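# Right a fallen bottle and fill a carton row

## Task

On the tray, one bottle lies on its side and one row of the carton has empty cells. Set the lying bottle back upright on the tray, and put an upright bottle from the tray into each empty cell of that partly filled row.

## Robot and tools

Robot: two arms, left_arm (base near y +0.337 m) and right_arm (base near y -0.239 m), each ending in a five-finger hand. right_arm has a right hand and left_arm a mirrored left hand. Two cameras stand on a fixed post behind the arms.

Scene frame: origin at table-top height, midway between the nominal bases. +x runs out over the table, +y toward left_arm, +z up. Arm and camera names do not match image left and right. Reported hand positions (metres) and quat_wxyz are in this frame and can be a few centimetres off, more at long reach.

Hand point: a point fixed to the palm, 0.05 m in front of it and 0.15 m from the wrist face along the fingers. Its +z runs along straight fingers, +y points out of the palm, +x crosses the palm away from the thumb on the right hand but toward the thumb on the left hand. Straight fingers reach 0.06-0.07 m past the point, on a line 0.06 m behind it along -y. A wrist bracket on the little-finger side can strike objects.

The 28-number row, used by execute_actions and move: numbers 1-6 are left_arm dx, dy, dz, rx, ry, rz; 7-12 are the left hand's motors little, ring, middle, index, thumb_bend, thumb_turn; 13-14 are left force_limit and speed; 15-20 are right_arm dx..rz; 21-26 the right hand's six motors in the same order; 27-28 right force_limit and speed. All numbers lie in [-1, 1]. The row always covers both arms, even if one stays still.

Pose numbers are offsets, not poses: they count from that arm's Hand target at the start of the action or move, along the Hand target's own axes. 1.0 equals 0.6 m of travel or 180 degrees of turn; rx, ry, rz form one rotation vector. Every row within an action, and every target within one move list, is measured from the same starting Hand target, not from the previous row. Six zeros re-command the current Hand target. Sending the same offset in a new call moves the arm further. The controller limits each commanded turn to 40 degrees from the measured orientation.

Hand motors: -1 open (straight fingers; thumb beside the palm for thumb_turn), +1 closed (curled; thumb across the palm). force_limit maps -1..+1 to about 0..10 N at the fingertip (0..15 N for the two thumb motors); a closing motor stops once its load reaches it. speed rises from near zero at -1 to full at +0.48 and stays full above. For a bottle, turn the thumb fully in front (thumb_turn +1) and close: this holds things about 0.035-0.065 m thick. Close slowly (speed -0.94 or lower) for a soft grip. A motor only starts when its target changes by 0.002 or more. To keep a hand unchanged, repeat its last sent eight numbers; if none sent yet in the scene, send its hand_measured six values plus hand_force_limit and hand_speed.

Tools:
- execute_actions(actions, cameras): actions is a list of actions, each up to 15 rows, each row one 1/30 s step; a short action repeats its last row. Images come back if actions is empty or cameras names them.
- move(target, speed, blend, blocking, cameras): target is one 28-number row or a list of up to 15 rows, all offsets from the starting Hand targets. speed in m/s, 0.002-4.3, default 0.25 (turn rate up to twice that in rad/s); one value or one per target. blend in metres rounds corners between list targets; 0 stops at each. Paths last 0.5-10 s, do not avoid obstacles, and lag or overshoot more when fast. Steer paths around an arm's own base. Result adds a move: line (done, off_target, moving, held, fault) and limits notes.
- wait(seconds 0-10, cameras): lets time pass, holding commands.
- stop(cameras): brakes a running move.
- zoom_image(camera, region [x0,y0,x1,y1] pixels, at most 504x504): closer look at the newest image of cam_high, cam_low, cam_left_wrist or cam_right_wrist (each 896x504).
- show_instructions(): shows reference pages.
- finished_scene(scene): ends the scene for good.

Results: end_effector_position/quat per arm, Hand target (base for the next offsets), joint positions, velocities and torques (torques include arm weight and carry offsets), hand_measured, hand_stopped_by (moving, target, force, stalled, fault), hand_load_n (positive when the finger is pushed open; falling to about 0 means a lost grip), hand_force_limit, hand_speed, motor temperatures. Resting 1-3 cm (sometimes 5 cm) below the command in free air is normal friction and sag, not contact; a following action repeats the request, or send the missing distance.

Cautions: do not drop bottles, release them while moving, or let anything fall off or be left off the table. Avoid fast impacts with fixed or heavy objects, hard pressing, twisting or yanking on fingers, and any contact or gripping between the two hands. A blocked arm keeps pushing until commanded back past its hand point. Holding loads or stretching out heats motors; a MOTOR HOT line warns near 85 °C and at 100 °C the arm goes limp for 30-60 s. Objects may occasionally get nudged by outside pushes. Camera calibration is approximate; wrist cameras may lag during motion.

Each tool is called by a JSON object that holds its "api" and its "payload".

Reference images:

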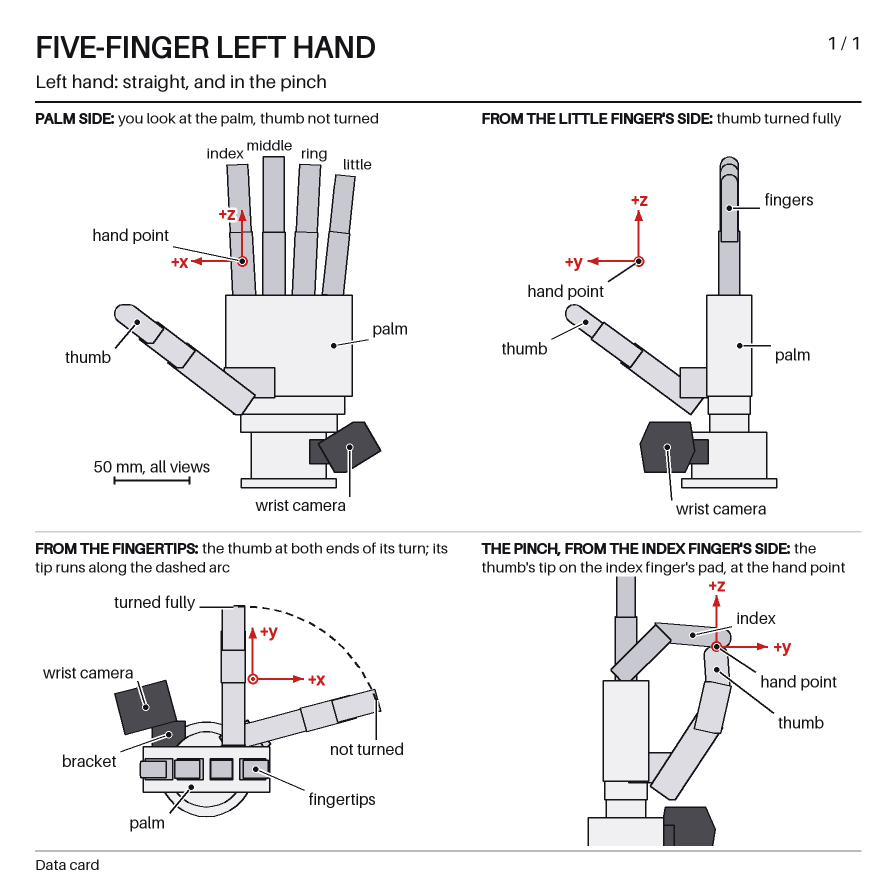

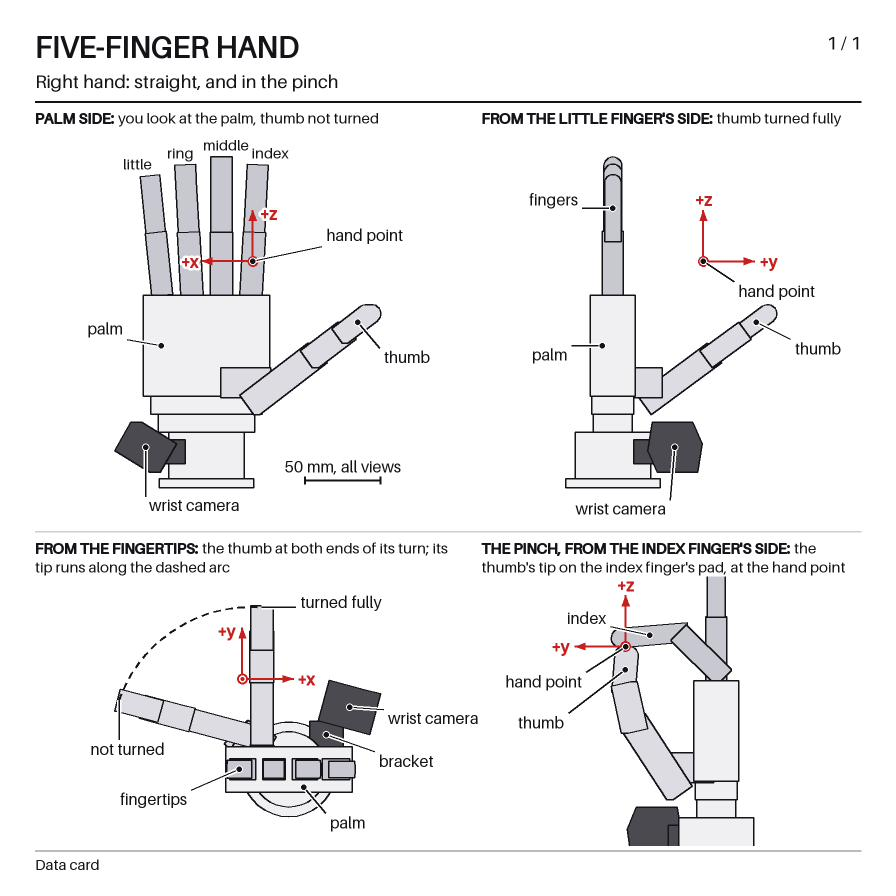

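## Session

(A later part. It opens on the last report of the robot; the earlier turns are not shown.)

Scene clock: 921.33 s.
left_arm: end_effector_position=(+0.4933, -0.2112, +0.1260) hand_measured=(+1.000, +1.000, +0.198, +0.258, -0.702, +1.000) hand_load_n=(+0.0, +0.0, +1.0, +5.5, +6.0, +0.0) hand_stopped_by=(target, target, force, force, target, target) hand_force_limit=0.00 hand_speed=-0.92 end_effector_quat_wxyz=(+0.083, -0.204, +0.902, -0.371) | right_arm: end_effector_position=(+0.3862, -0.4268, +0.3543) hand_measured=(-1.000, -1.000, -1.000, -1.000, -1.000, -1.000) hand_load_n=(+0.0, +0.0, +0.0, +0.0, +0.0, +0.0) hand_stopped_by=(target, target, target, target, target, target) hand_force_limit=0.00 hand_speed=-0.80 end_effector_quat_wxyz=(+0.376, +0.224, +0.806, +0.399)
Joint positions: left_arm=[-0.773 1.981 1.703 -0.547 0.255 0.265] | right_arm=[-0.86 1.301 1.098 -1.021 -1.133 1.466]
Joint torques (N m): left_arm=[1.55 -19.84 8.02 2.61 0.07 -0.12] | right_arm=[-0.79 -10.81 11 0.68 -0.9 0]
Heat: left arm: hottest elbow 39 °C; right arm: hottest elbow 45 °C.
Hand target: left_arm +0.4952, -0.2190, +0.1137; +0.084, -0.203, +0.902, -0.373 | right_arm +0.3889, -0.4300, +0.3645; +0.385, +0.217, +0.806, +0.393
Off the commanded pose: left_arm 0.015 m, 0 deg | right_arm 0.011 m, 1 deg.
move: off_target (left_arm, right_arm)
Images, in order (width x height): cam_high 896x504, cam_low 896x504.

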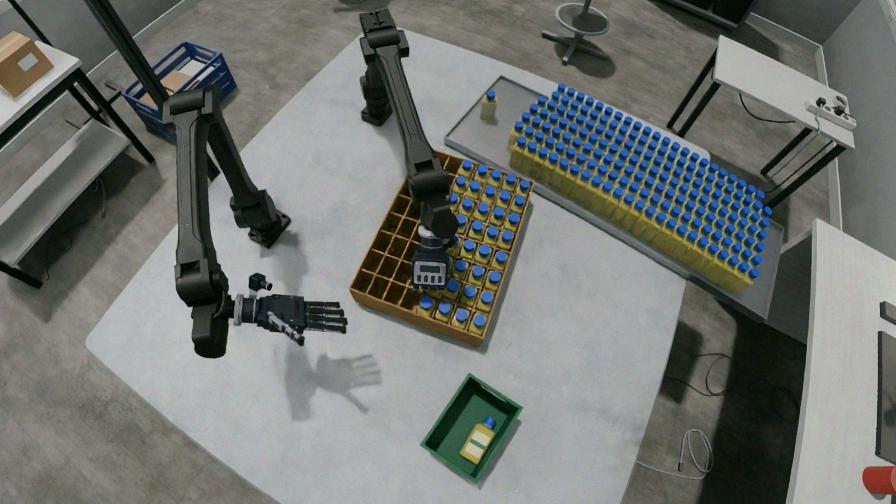

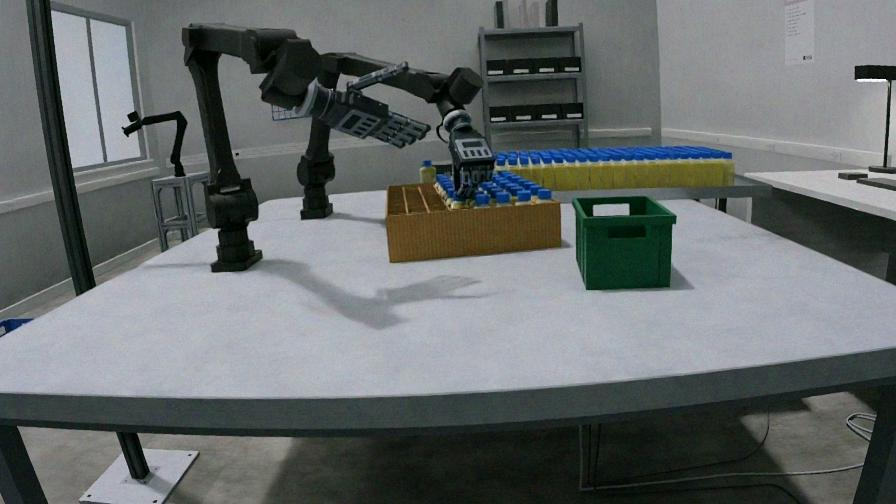

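{"api": "move", "payload": {"target": [0,0.0118,0.0118,0,0,0,1,1,0.45,0.45,-0.7,1,0,-0.92,0,0,0,0,0,0,-1,-1,-1,-1,-1,-1,0,-0.8], "cameras": ["cam_low", "cam_left_wrist"], "speed": 0.04}}

{"api": "zoom_image", "payload": {"camera": "cam_low", "region": [430, 140, 500, 220]}}

Scene clock: 923.80 s.
left_arm: end_effector_position=(+0.4937, -0.2126, +0.1245) hand_measured=(+1.000, +1.000, +0.198, +0.258, -0.702, +1.000) hand_load_n=(+0.0, +0.0, +0.5, +4.5, +6.5, +0.0) hand_stopped_by=(target, target, force, force, target, target) hand_force_limit=0.00 hand_speed=-0.92 end_effector_quat_wxyz=(+0.085, -0.203, +0.901, -0.375) | right_arm: end_effector_position=(+0.3862, -0.4268, +0.3543) hand_measured=(-1.000, -1.000, -1.000, -1.000, -1.000, -1.000) hand_load_n=(+0.0, +0.0, +0.0, +0.0, +0.5, +0.0) hand_stopped_by=(target, target, target, target, target, target) hand_force_limit=0.00 hand_speed=-0.80 end_effector_quat_wxyz=(+0.376, +0.224, +0.806, +0.399)
Joint positions: left_arm=[-0.774 1.981 1.696 -0.53 0.256 0.264] | right_arm=[-0.86 1.301 1.098 -1.021 -1.133 1.466]
Joint torques (N m): left_arm=[2.26 -18.96 7.57 2.92 0.01 -0.12] | right_arm=[-0.85 -11.11 11.04 0.65 -0.9 0]
Heat: left arm: hottest elbow 39 °C; right arm: hottest elbow 45 °C.
Hand target: left_arm +0.4952, -0.2188, +0.1036; +0.084, -0.203, +0.902, -0.373 | right_arm +0.3889, -0.4300, +0.3645; +0.385, +0.217, +0.806, +0.393
Off the commanded pose: left_arm 0.022 m, 0 deg | right_arm 0.011 m, 1 deg.
move: off_target (left_arm, right_arm)
camera_calibration:
cam_left_wrist: T_world_to_cam=[[0.0352021, -0.71036, 0.702957, -0.255374], [-0.969482, 0.146491, 0.196583, 0.486029], [-0.242622, -0.688425, -0.683525, 0.173569], [0, 0, 0, 1]] pos_world=[0.522298, -0.133117, 0.202611]
Images, in order (width x height): cam_low 896x504, cam_left_wrist 896x504.

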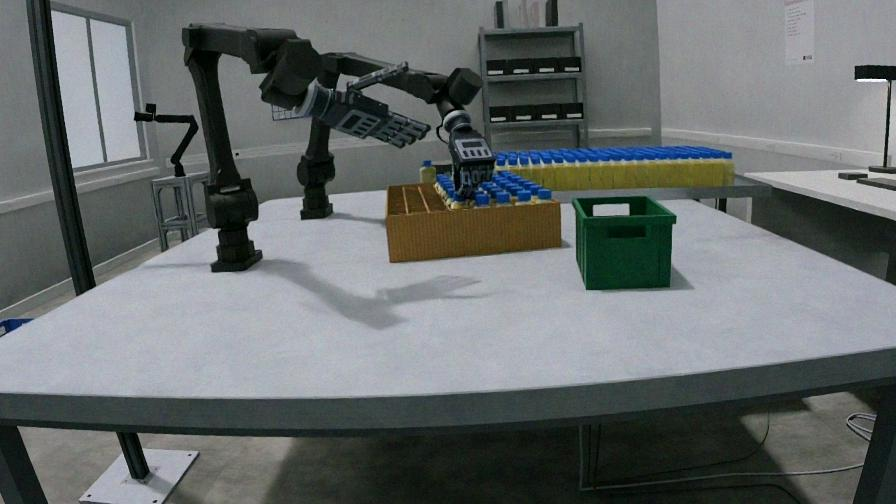

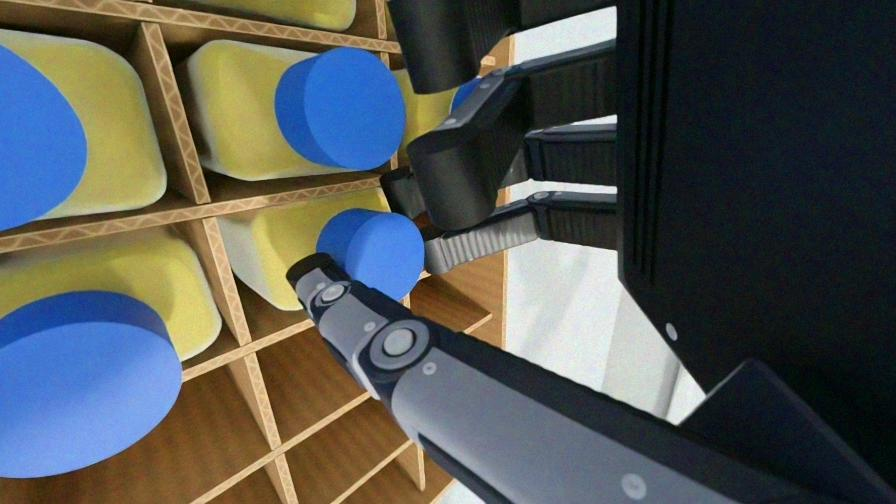

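Scaled by 6.300 from the camera's 896x504 image, which has a finer 1280x720 frame.

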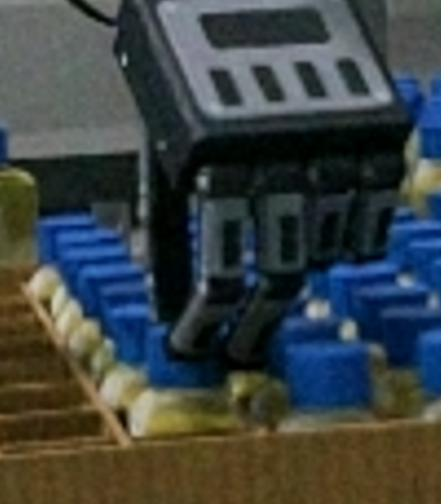

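{"api": "execute_actions", "payload": {"actions": [[[0,-0.02,-0.02,0,0,0,1,1,-0.1,-0.1,-0.85,1,0,-0.7,0,0,0,0,0,0,-1,-1,-1,-1,-1,-1,0,-0.8]]], "cameras": ["cam_left_wrist", "cam_low"]}}

{"api": "zoom_image", "payload": {"camera": "cam_low", "region": [430, 140, 500, 220]}}

Scene clock: 926.97 s.
left_arm: end_effector_position=(+0.4936, -0.2124, +0.1243) hand_measured=(+1.000, +1.000, -0.100, -0.100, -0.850, +1.000) hand_load_n=(+0.0, +0.0, +0.0, +0.0, +0.0, +0.0) hand_stopped_by=(target, target, target, target, target, target) hand_force_limit=0.00 hand_speed=-0.70 end_effector_quat_wxyz=(+0.085, -0.203, +0.901, -0.374) | right_arm: end_effector_position=(+0.3862, -0.4268, +0.3543) hand_measured=(-1.000, -1.000, -1.000, -1.000, -1.000, -1.000) hand_load_n=(+0.0, +0.0, +0.0, +0.0, +0.0, +0.0) hand_stopped_by=(target, target, target, target, target, target) hand_force_limit=0.00 hand_speed=-0.80 end_effector_quat_wxyz=(+0.376, +0.224, +0.806, +0.399)
Joint positions: left_arm=[-0.774 1.981 1.696 -0.531 0.255 0.264] | right_arm=[-0.86 1.301 1.098 -1.021 -1.133 1.466]
Joint torques (N m): left_arm=[1.73 -19.78 9.57 1.44 0.06 -0.13] | right_arm=[-0.56 -11.11 11 0.69 -0.9 0]
Heat: left arm: hottest elbow 39 °C; right arm: hottest elbow 45 °C.
Hand target: left_arm +0.4952, -0.2189, +0.1205; +0.084, -0.203, +0.902, -0.373 | right_arm +0.3889, -0.4300, +0.3645; +0.385, +0.217, +0.806, +0.393
Off the commanded pose: left_arm 0.008 m, 0 deg | right_arm 0.011 m, 1 deg.
camera_calibration:
cam_left_wrist: T_world_to_cam=[[0.0356951, -0.710995, 0.702291, -0.255441], [-0.969537, 0.145766, 0.19685, 0.485912], [-0.242329, -0.687924, -0.684133, 0.173607], [0, 0, 0, 1]] pos_world=[0.522298, -0.133018, 0.202512]
Images, in order (width x height): cam_low 896x504, cam_left_wrist 896x504.

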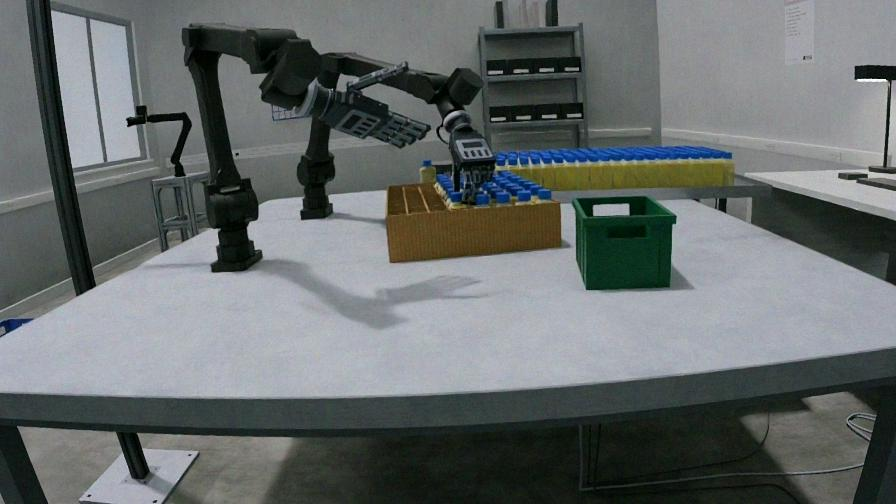

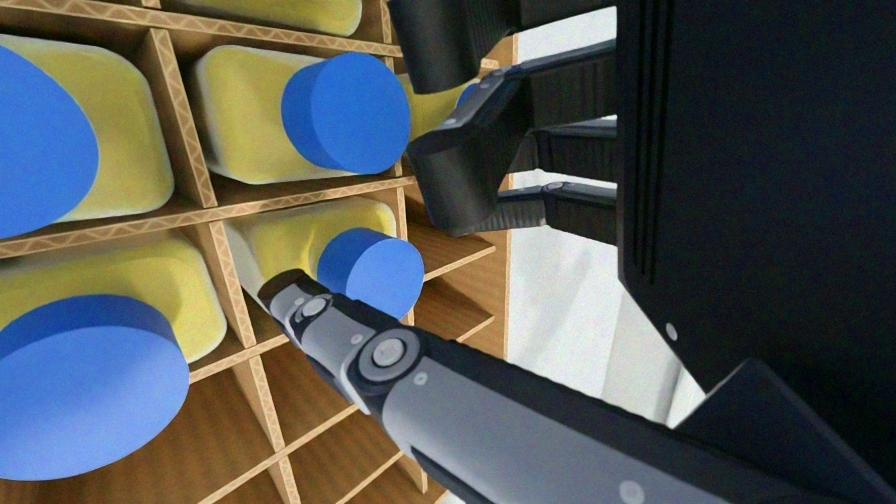

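Scaled by 6.300 from the camera's 896x504 image, which has a finer 1280x720 frame.

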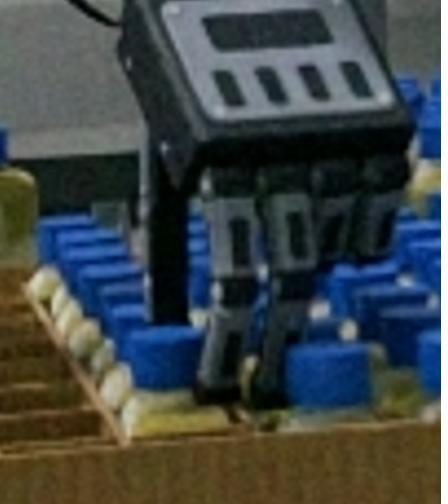

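{"api": "move", "payload": {"target": [[0.0017,-0.1095,-0.1262,0,0,0,1,1,-0.1,-0.1,-0.85,1,0,-0.7,0,0,0,0,0,0,-1,-1,-1,-1,-1,-1,0,-0.8],[-0.2347,0.1723,-0.5023,0,0.0287,0.0287,1,1,-0.1,-0.1,-0.85,1,0,-0.7,0,0,0,0,0,0,-1,-1,-1,-1,-1,-1,0,-0.8],[-0.4588,0.4402,-0.7102,0,0.0601,0.0601,1,1,-0.1,-0.1,-0.85,1,0,-0.7,0,0,0,0,0,0,-1,-1,-1,-1,-1,-1,0,-0.8],[-0.4523,0.4838,-0.6475,0,0.0601,0.0601,1,1,-0.1,-0.1,-0.7,1,0,-0.7,0,0,0,0,0,0,-1,-1,-1,-1,-1,-1,0,-0.8]], "cameras": ["all"], "speed": [0.12, 0.3, 0.3, 0.15], "blend": [0.02, 0.08, 0.02, 0]}}

{"api": "zoom_image", "payload": {"camera": "cam_high", "region": [370, 200, 490, 340]}}

{"api": "zoom_image", "payload": {"camera": "cam_high", "region": [490, 110, 550, 170]}}

Scene clock: 941.23 s.
left_arm: end_effector_position=(+0.5298, +0.3363, +0.2015) hand_measured=(+1.000, +1.000, -0.100, -0.100, -0.700, +1.000) hand_load_n=(+0.0, +0.0, +0.0, +0.0, +0.0, +0.0) hand_stopped_by=(target, target, target, target, target, target) hand_force_limit=0.00 hand_speed=-0.70 end_effector_quat_wxyz=(+0.037, -0.091, +0.920, -0.379) | right_arm: end_effector_position=(+0.3862, -0.4268, +0.3543) hand_measured=(-1.000, -1.000, -1.000, -1.000, -1.000, -1.000) hand_load_n=(+0.0, +0.0, +0.0, +0.0, +0.0, +0.0) hand_stopped_by=(target, target, target, target, target, target) hand_force_limit=0.00 hand_speed=-0.80 end_effector_quat_wxyz=(+0.376, +0.224, +0.806, +0.399)
Joint positions: left_arm=[0.169 1.767 1.64 -1.429 0.781 1.547] | right_arm=[-0.86 1.301 1.098 -1.021 -1.133 1.466]
Joint torques (N m): left_arm=[1.44 -15.38 7.1 0.81 0.74 0.08] | right_arm=[-0.73 -10.99 11.02 0.66 -0.9 0]
Heat: left arm: hottest elbow 39 °C; right arm: hottest elbow 46 °C.
Hand target: left_arm +0.5349, +0.3310, +0.1905; +0.033, -0.081, +0.921, -0.381 | right_arm +0.3889, -0.4300, +0.3645; +0.385, +0.217, +0.806, +0.393
Off the commanded pose: left_arm 0.013 m, 1 deg | right_arm 0.011 m, 1 deg.
move: off_target (left_arm, right_arm); target 4's new numbers were sent with left_arm's hand 0.013 m and 1 deg from that target
camera_calibration:
cam_left_wrist: T_world_to_cam=[[-0.135612, -0.702935, 0.698206, 0.167982], [-0.903814, 0.376462, 0.203464, 0.31206], [-0.40587, -0.603456, -0.686375, 0.671342], [0, 0, 0, 1]] pos_world=[0.577302, 0.405727, 0.280013]

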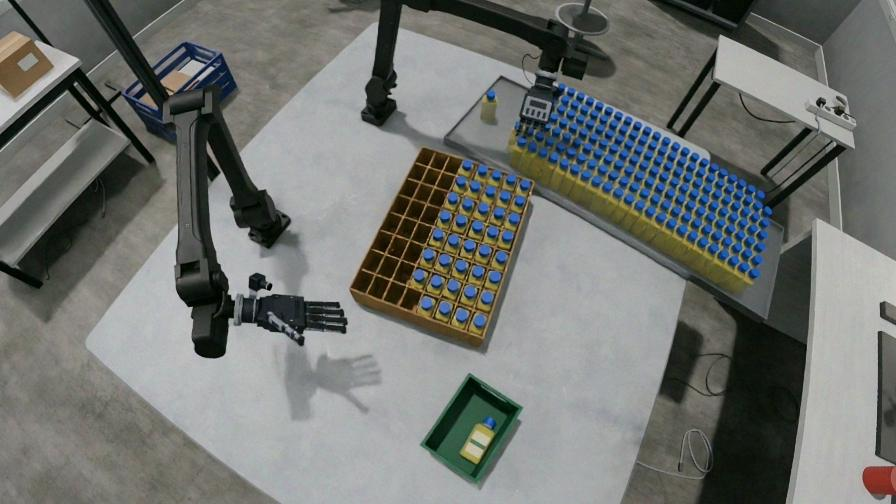

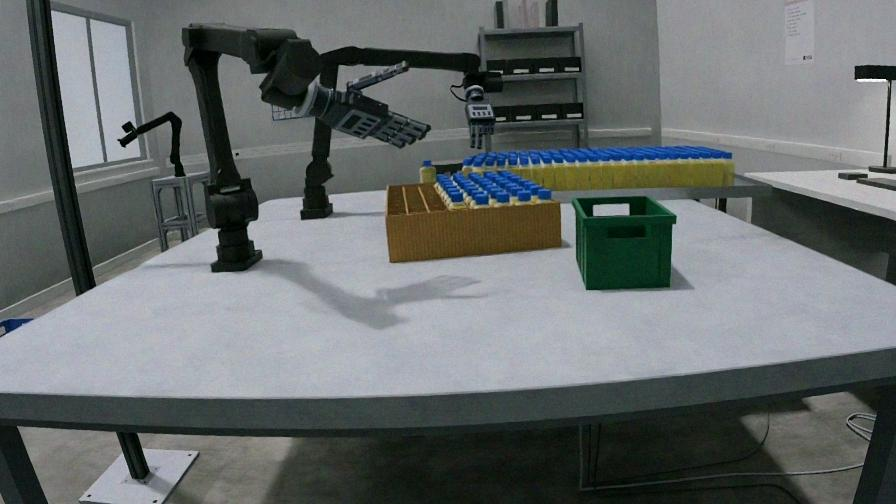

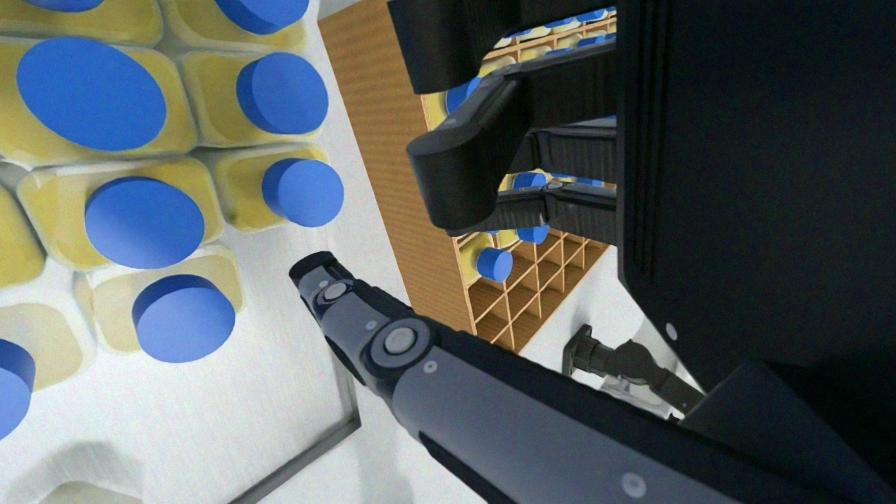

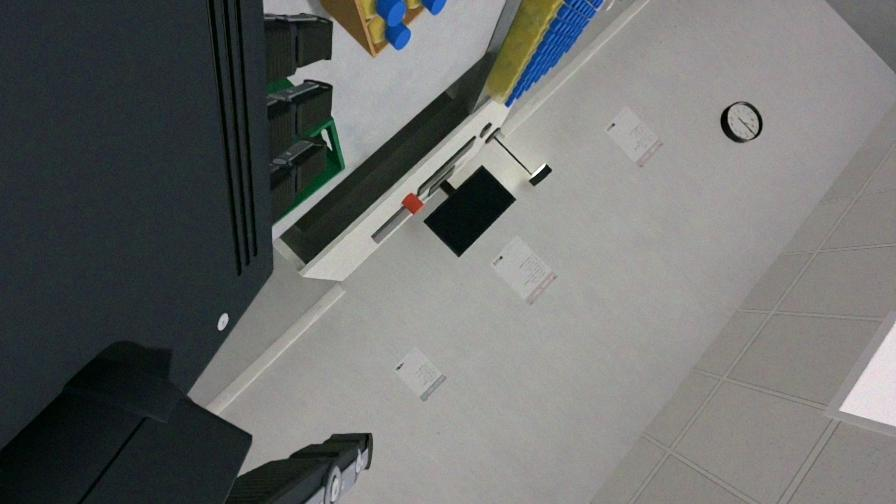

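Scaled by 3.600 from the camera's 896x504 image, which has a finer 1280x720 frame.

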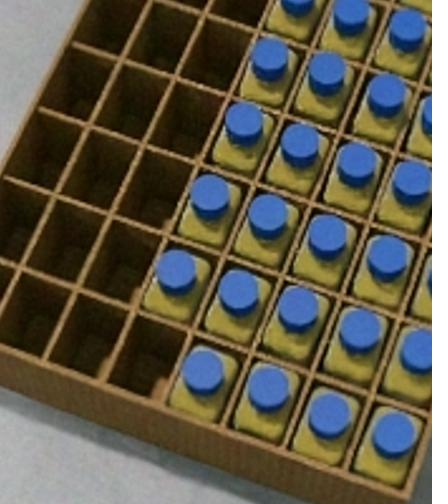

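Scaled by 8.400 from the camera's 896x504 image, which has a finer 1280x720 frame.

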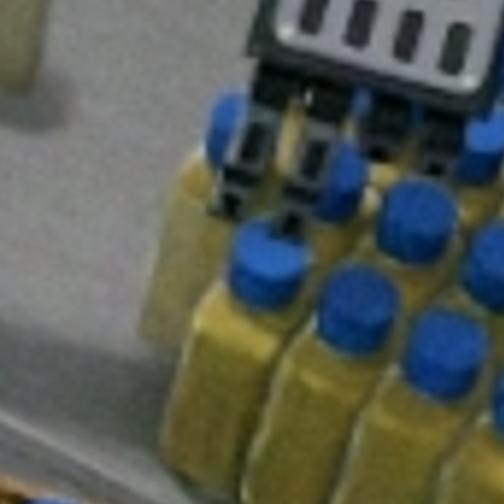

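{"api": "move", "payload": {"target": [-0.0038,0.0358,0.0392,0,0,0,1,1,-0.1,-0.1,-0.7,1,0,-0.7,0,0,0,0,0,0,-1,-1,-1,-1,-1,-1,0,-0.8], "cameras": ["cam_left_wrist", "cam_high"], "speed": 0.1}}

{"api": "zoom_image", "payload": {"camera": "cam_high", "region": [490, 110, 550, 170]}}

Scene clock: 948.07 s.
left_arm: end_effector_position=(+0.5333, +0.3359, +0.1709) hand_measured=(+1.000, +1.000, -0.100, -0.100, -0.700, +1.000) hand_load_n=(+0.0, +0.0, +0.0, +0.0, +0.0, +0.0) hand_stopped_by=(target, target, target, target, target, target) hand_force_limit=0.00 hand_speed=-0.70 end_effector_quat_wxyz=(+0.039, -0.090, +0.920, -0.379) | right_arm: end_effector_position=(+0.3862, -0.4268, +0.3543) hand_measured=(-1.000, -1.000, -1.000, -1.000, -1.000, -1.000) hand_load_n=(+0.0, +0.0, +0.0, +0.0, +0.0, +0.0) hand_stopped_by=(target, target, target, target, target, target) hand_force_limit=0.00 hand_speed=-0.80 end_effector_quat_wxyz=(+0.376, +0.224, +0.806, +0.399)
Joint positions: left_arm=[0.167 1.786 1.586 -1.351 0.781 1.547] | right_arm=[-0.86 1.301 1.098 -1.021 -1.133 1.466]
Joint torques (N m): left_arm=[1.49 -15.56 6.95 1.02 0.77 -0.01] | right_arm=[-0.79 -10.93 11.02 0.62 -0.9 -0.01]
Heat: left arm: hottest elbow 38 °C; right arm: hottest elbow 46 °C.
Hand target: left_arm +0.5374, +0.3299, +0.1587; +0.033, -0.081, +0.921, -0.381 | right_arm +0.3889, -0.4300, +0.3645; +0.385, +0.217, +0.806, +0.393
Off the commanded pose: left_arm 0.014 m, 1 deg | right_arm 0.011 m, 1 deg.
move: off_target (left_arm, right_arm)
camera_calibration:
cam_left_wrist: T_world_to_cam=[[-0.140318, -0.703338, 0.696869, 0.192513], [-0.904101, 0.377941, 0.199405, 0.321903], [-0.403625, -0.60206, -0.68892, 0.65024], [0, 0, 0, 1]] pos_world=[0.580499, 0.405225, 0.249618]
Images, in order (width x height): cam_high 896x504, cam_left_wrist 896x504.

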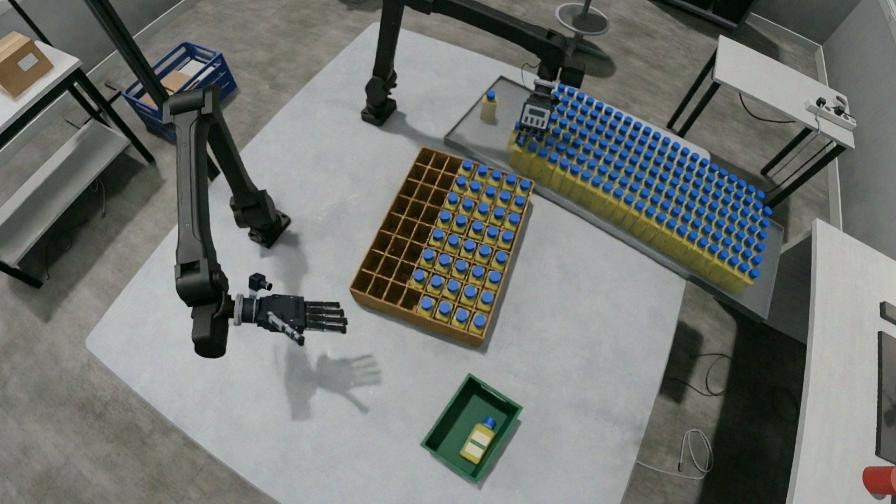

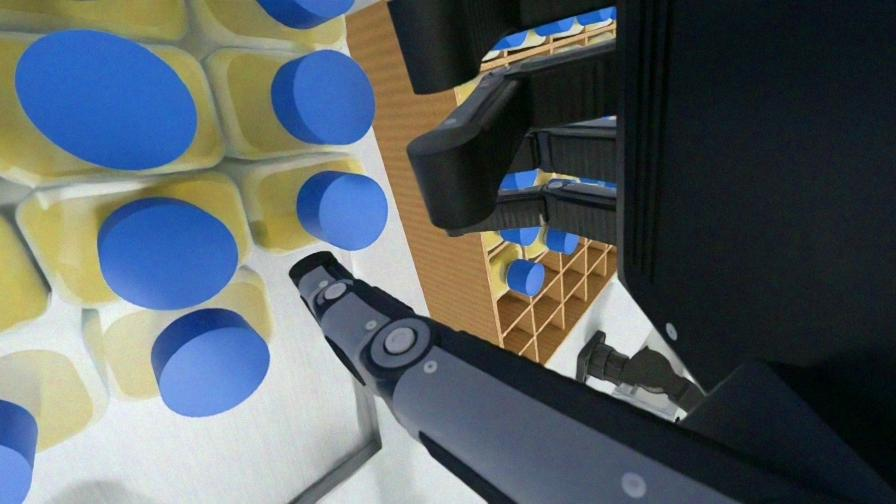

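Scaled by 8.400 from the camera's 896x504 image, which has a finer 1280x720 frame.

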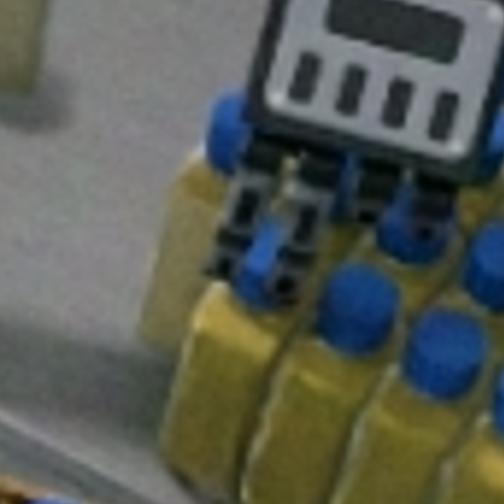

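{"api": "move", "payload": {"target": [0.0003,0.0227,0.0393,0,0,0,1,1,-0.1,-0.1,-0.7,1,0,-0.7,0,0,0,0,0,0,-1,-1,-1,-1,-1,-1,0,-0.8], "cameras": ["cam_left_wrist", "cam_high"], "speed": 0.08}}

{"api": "zoom_image", "payload": {"camera": "cam_high", "region": [490, 110, 550, 170]}}

Scene clock: 955.03 s.
left_arm: end_effector_position=(+0.5363, +0.3298, +0.1456) hand_measured=(+1.000, +1.000, -0.100, -0.100, -0.700, +1.000) hand_load_n=(+0.0, +0.0, +0.0, +0.0, +0.0, +0.0) hand_stopped_by=(target, target, target, target, target, target) hand_force_limit=0.00 hand_speed=-0.70 end_effector_quat_wxyz=(+0.043, -0.081, +0.921, -0.378) | right_arm: end_effector_position=(+0.3862, -0.4268, +0.3543) hand_measured=(-1.000, -1.000, -1.000, -1.000, -1.000, -1.000) hand_load_n=(+0.0, +0.0, +0.0, +0.0, +0.0, +0.0) hand_stopped_by=(target, target, target, target, target, target) hand_force_limit=0.00 hand_speed=-0.80 end_effector_quat_wxyz=(+0.376, +0.224, +0.806, +0.399)
Joint positions: left_arm=[0.154 1.799 1.537 -1.274 0.781 1.547] | right_arm=[-0.86 1.301 1.098 -1.021 -1.133 1.466]
Joint torques (N m): left_arm=[1.2 -14.68 6.9 1.01 0.72 -0.24] | right_arm=[-0.79 -10.75 10.97 0.68 -0.91 -0.01]
Heat: left arm: hottest elbow 38 °C; right arm: hottest elbow 46 °C.
Hand target: left_arm +0.5385, +0.3231, +0.1326; +0.034, -0.081, +0.921, -0.381 | right_arm +0.3889, -0.4300, +0.3645; +0.385, +0.217, +0.806, +0.393
Off the commanded pose: left_arm 0.015 m, 1 deg | right_arm 0.011 m, 1 deg.
move: off_target (left_arm, right_arm)
camera_calibration:
cam_left_wrist: T_world_to_cam=[[-0.159619, -0.703294, 0.692747, 0.217193], [-0.902165, 0.388818, 0.186865, 0.329177], [-0.400774, -0.595145, -0.696551, 0.627666], [0, 0, 0, 1]] pos_world=[0.583193, 0.398313, 0.22523]
Images, in order (width x height): cam_high 896x504, cam_left_wrist 896x504.

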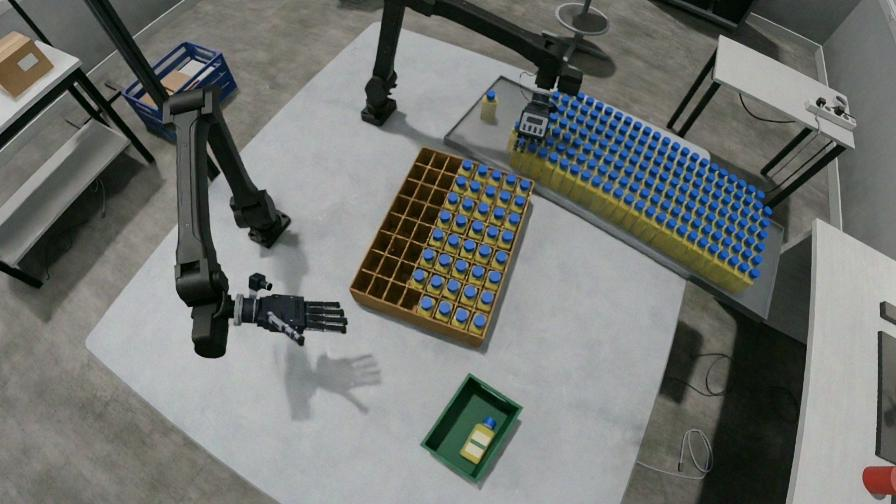

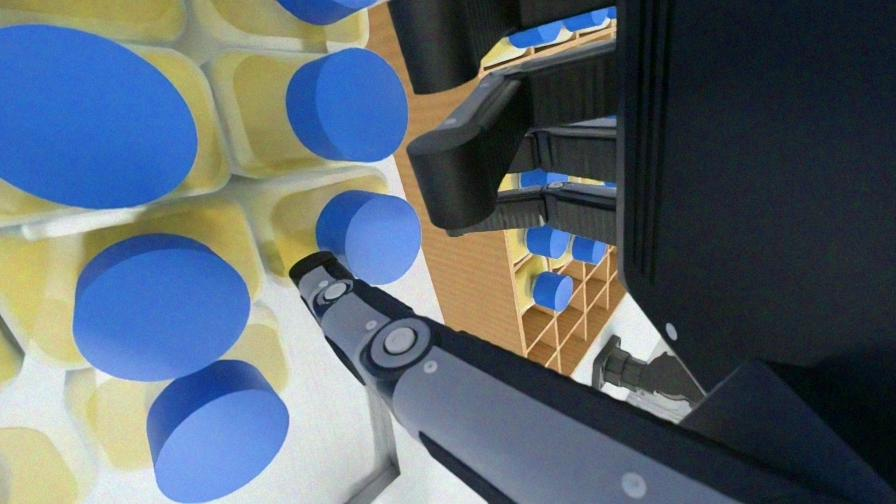

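Scaled by 8.400 from the camera's 896x504 image, which has a finer 1280x720 frame.

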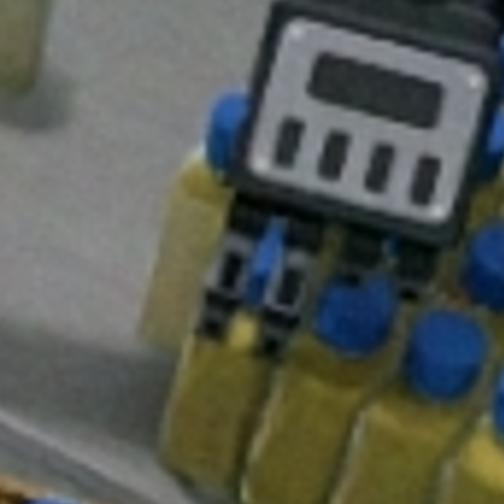

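{"api": "execute_actions", "payload": {"actions": [[[0,0,0,0,0,0,1,1,0.5,0.5,-0.7,1,-0.4,-0.9,0,0,0,0,0,0,-1,-1,-1,-1,-1,-1,0,-0.8]]], "cameras": ["cam_left_wrist", "cam_high"]}}

{"api": "zoom_image", "payload": {"camera": "cam_high", "region": [490, 110, 550, 170]}}

Scene clock: 960.07 s.
left_arm: end_effector_position=(+0.5363, +0.3289, +0.1456) hand_measured=(+1.000, +1.000, +0.186, +0.500, -0.700, +1.000) hand_load_n=(+0.0, +0.0, +4.0, +0.0, +3.5, +1.0) hand_stopped_by=(target, target, force, target, target, target) hand_force_limit=-0.40 hand_speed=-0.90 end_effector_quat_wxyz=(+0.043, -0.080, +0.921, -0.379) | right_arm: end_effector_position=(+0.3862, -0.4268, +0.3543) hand_measured=(-1.000, -1.000, -1.000, -1.000, -1.000, -1.000) hand_load_n=(+0.0, +0.0, +0.0, +0.0, +0.0, +0.0) hand_stopped_by=(target, target, target, target, target, target) hand_force_limit=0.00 hand_speed=-0.80 end_effector_quat_wxyz=(+0.376, +0.224, +0.806, +0.399)
Joint positions: left_arm=[0.153 1.799 1.537 -1.274 0.781 1.547] | right_arm=[-0.86 1.301 1.098 -1.021 -1.133 1.466]
Joint torques (N m): left_arm=[1.85 -15.68 6.71 1.03 0.69 -0.19] | right_arm=[-0.79 -11.05 11.02 0.62 -0.9 0]
Heat: left arm: hottest elbow 38 °C; right arm: hottest elbow 46 °C.
Hand target: left_arm +0.5385, +0.3231, +0.1325; +0.034, -0.081, +0.921, -0.381 | right_arm +0.3889, -0.4300, +0.3645; +0.385, +0.217, +0.806, +0.393
Off the commanded pose: left_arm 0.014 m, 1 deg | right_arm 0.011 m, 1 deg.
camera_calibration:
cam_left_wrist: T_world_to_cam=[[-0.160826, -0.702505, 0.693269, 0.216849], [-0.901596, 0.390357, 0.186403, 0.328778], [-0.401572, -0.59507, -0.696155, 0.627517], [0, 0, 0, 1]] pos_world=[0.583293, 0.397413, 0.22523]
Images, in order (width x height): cam_high 896x504, cam_left_wrist 896x504.

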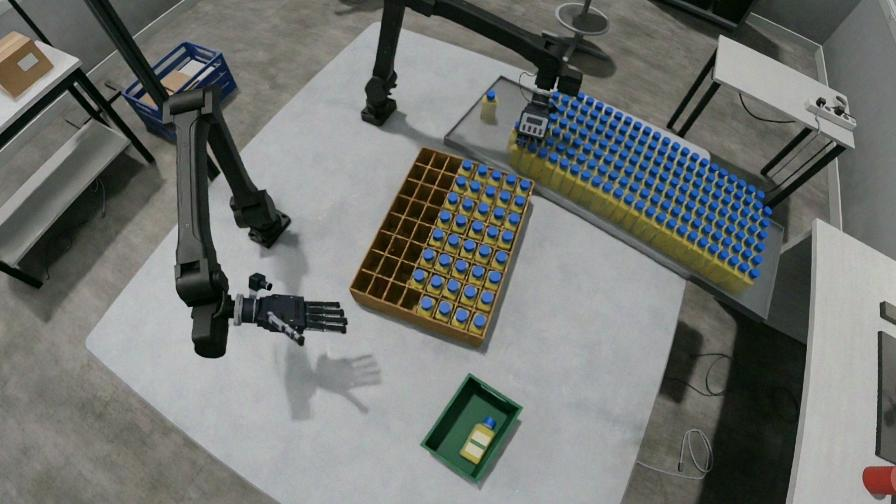

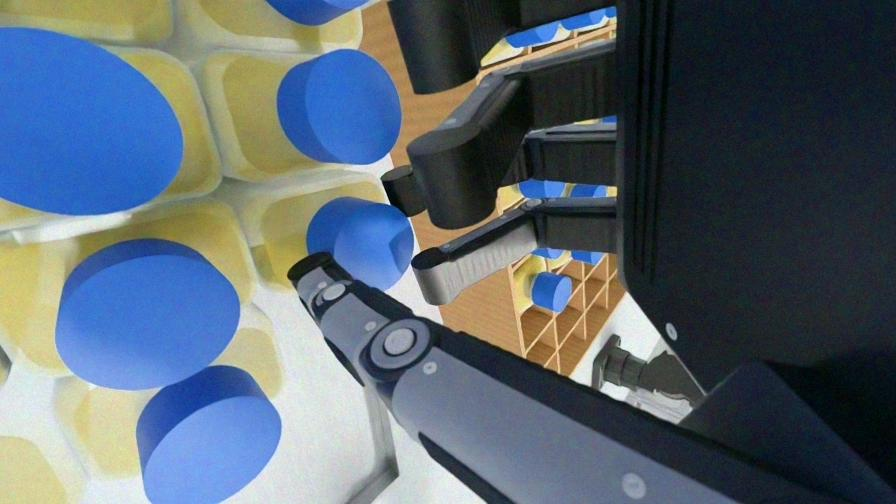

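Scaled by 8.400 from the camera's 896x504 image, which has a finer 1280x720 frame.

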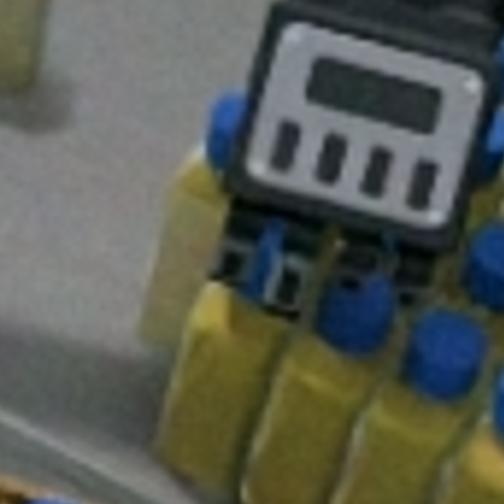

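{"api": "execute_actions", "payload": {"actions": [[[0,0,0,0,0,0,1,1,-0.1,-0.1,-0.75,1,-0.4,-0.5,0,0,0,0,0,0,-1,-1,-1,-1,-1,-1,0,-0.8]]]}}

{"api": "move", "payload": {"target": [-0.005,-0.0568,-0.0651,0,0,0,1,1,-0.1,-0.1,-0.75,1,-0.4,-0.5,0,0,0,0,0,0,-1,-1,-1,-1,-1,-1,0,-0.8], "cameras": ["cam_left_wrist", "cam_high"], "speed": 0.1}}

{"api": "zoom_image", "payload": {"camera": "cam_high", "region": [490, 110, 550, 170]}}

Scene clock: 967.00 s.
left_arm: end_effector_position=(+0.5363, +0.3285, +0.1455) hand_measured=(+1.000, +1.000, -0.100, -0.100, -0.750, +1.000) hand_load_n=(+0.0, +0.0, +0.0, +0.0, +0.0, +0.0) hand_stopped_by=(target, target, target, target, target, target) hand_force_limit=-0.40 hand_speed=-0.50 end_effector_quat_wxyz=(+0.043, -0.080, +0.921, -0.380) | right_arm: end_effector_position=(+0.3862, -0.4268, +0.3543) hand_measured=(-1.000, -1.000, -1.000, -1.000, -1.000, -1.000) hand_load_n=(+0.0, +0.0, +0.0, +0.0, +0.0, +0.0) hand_stopped_by=(target, target, target, target, target, target) hand_force_limit=0.00 hand_speed=-0.80 end_effector_quat_wxyz=(+0.376, +0.224, +0.806, +0.399)
Joint positions: left_arm=[0.153 1.799 1.537 -1.274 0.784 1.547] | right_arm=[-0.86 1.301 1.098 -1.021 -1.133 1.466]
Joint torques (N m): left_arm=[1.44 -15.38 6.58 0.94 0.61 -0.16] | right_arm=[-0.56 -10.93 10.97 0.64 -0.89 -0.01]
Heat: left arm: hottest elbow 38 °C; right arm: hottest elbow 46 °C.
Hand target: left_arm +0.5385, +0.3231, +0.1324; +0.033, -0.081, +0.921, -0.381 | right_arm +0.3889, -0.4300, +0.3645; +0.385, +0.217, +0.806, +0.393
Off the commanded pose: left_arm 0.014 m, 1 deg | right_arm 0.011 m, 1 deg.

Scene clock: 967.97 s.
left_arm: end_effector_position=(+0.5306, +0.3275, +0.1715) hand_measured=(+1.000, +1.000, -0.100, -0.100, -0.750, +1.000) hand_load_n=(+0.0, +0.0, +0.0, +0.0, +0.0, +0.0) hand_stopped_by=(target, target, target, target, target, target) hand_force_limit=-0.40 hand_speed=-0.50 end_effector_quat_wxyz=(+0.022, -0.089, +0.920, -0.381) | right_arm: end_effector_position=(+0.3862, -0.4268, +0.3543) hand_measured=(-1.000, -1.000, -1.000, -1.000, -1.000, -1.000) hand_load_n=(+0.0, +0.0, +0.0, +0.0, +0.0, +0.0) hand_stopped_by=(target, target, target, target, target, target) hand_force_limit=0.00 hand_speed=-0.80 end_effector_quat_wxyz=(+0.376, +0.224, +0.806, +0.399)
Joint positions: left_arm=[0.153 1.799 1.603 -1.386 0.784 1.547] | right_arm=[-0.86 1.301 1.098 -1.021 -1.133 1.466]
Joint torques (N m): left_arm=[2.08 -16.79 10.1 0.03 0.66 -0.09] | right_arm=[-0.62 -10.87 11.02 0.65 -0.89 0]
Heat: left arm: hottest elbow 38 °C; right arm: hottest elbow 46 °C.
Hand target: left_arm +0.5408, +0.3270, +0.1841; +0.033, -0.081, +0.920, -0.381 | right_arm +0.3889, -0.4300, +0.3645; +0.385, +0.217, +0.806, +0.393
Off the commanded pose: left_arm 0.016 m, 2 deg | right_arm 0.011 m, 1 deg.
move: off_target (left_arm, right_arm)
camera_calibration:
cam_left_wrist: T_world_to_cam=[[-0.128757, -0.695605, 0.706792, 0.175439], [-0.892375, 0.392139, 0.223368, 0.307547], [-0.432537, -0.601963, -0.671232, 0.65683], [0, 0, 0, 1]] pos_world=[0.581139, 0.396823, 0.24819]
Images, in order (width x height): cam_high 896x504, cam_left_wrist 896x504.

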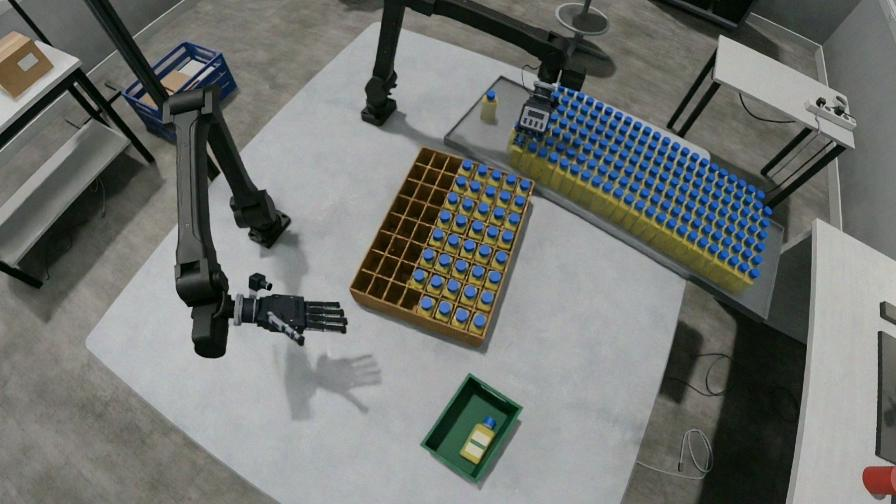

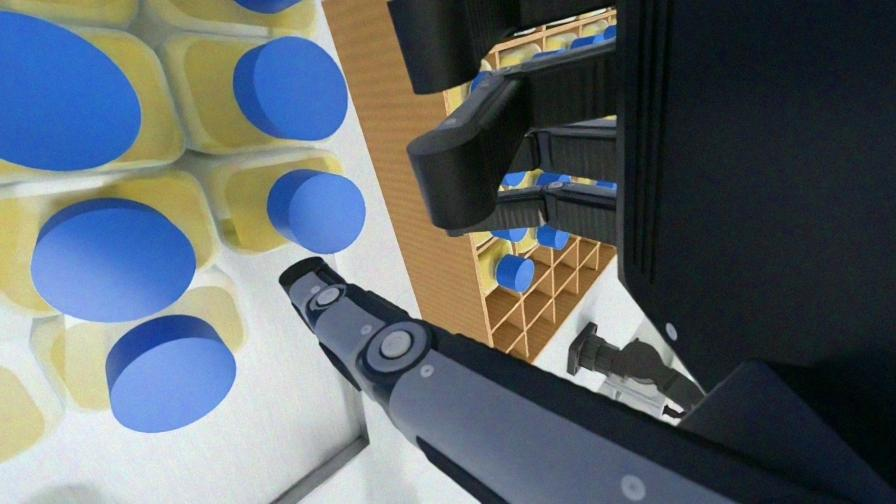

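Scaled by 8.400 from the camera's 896x504 image, which has a finer 1280x720 frame.

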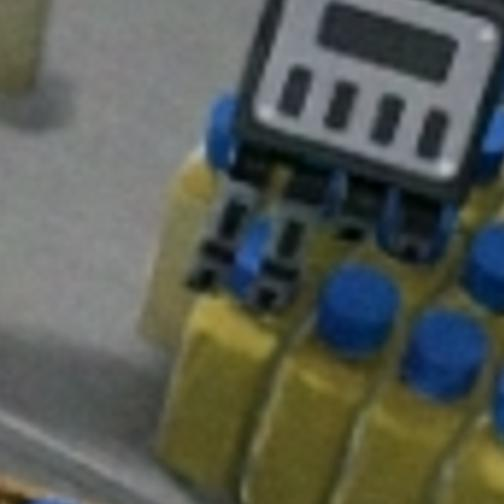

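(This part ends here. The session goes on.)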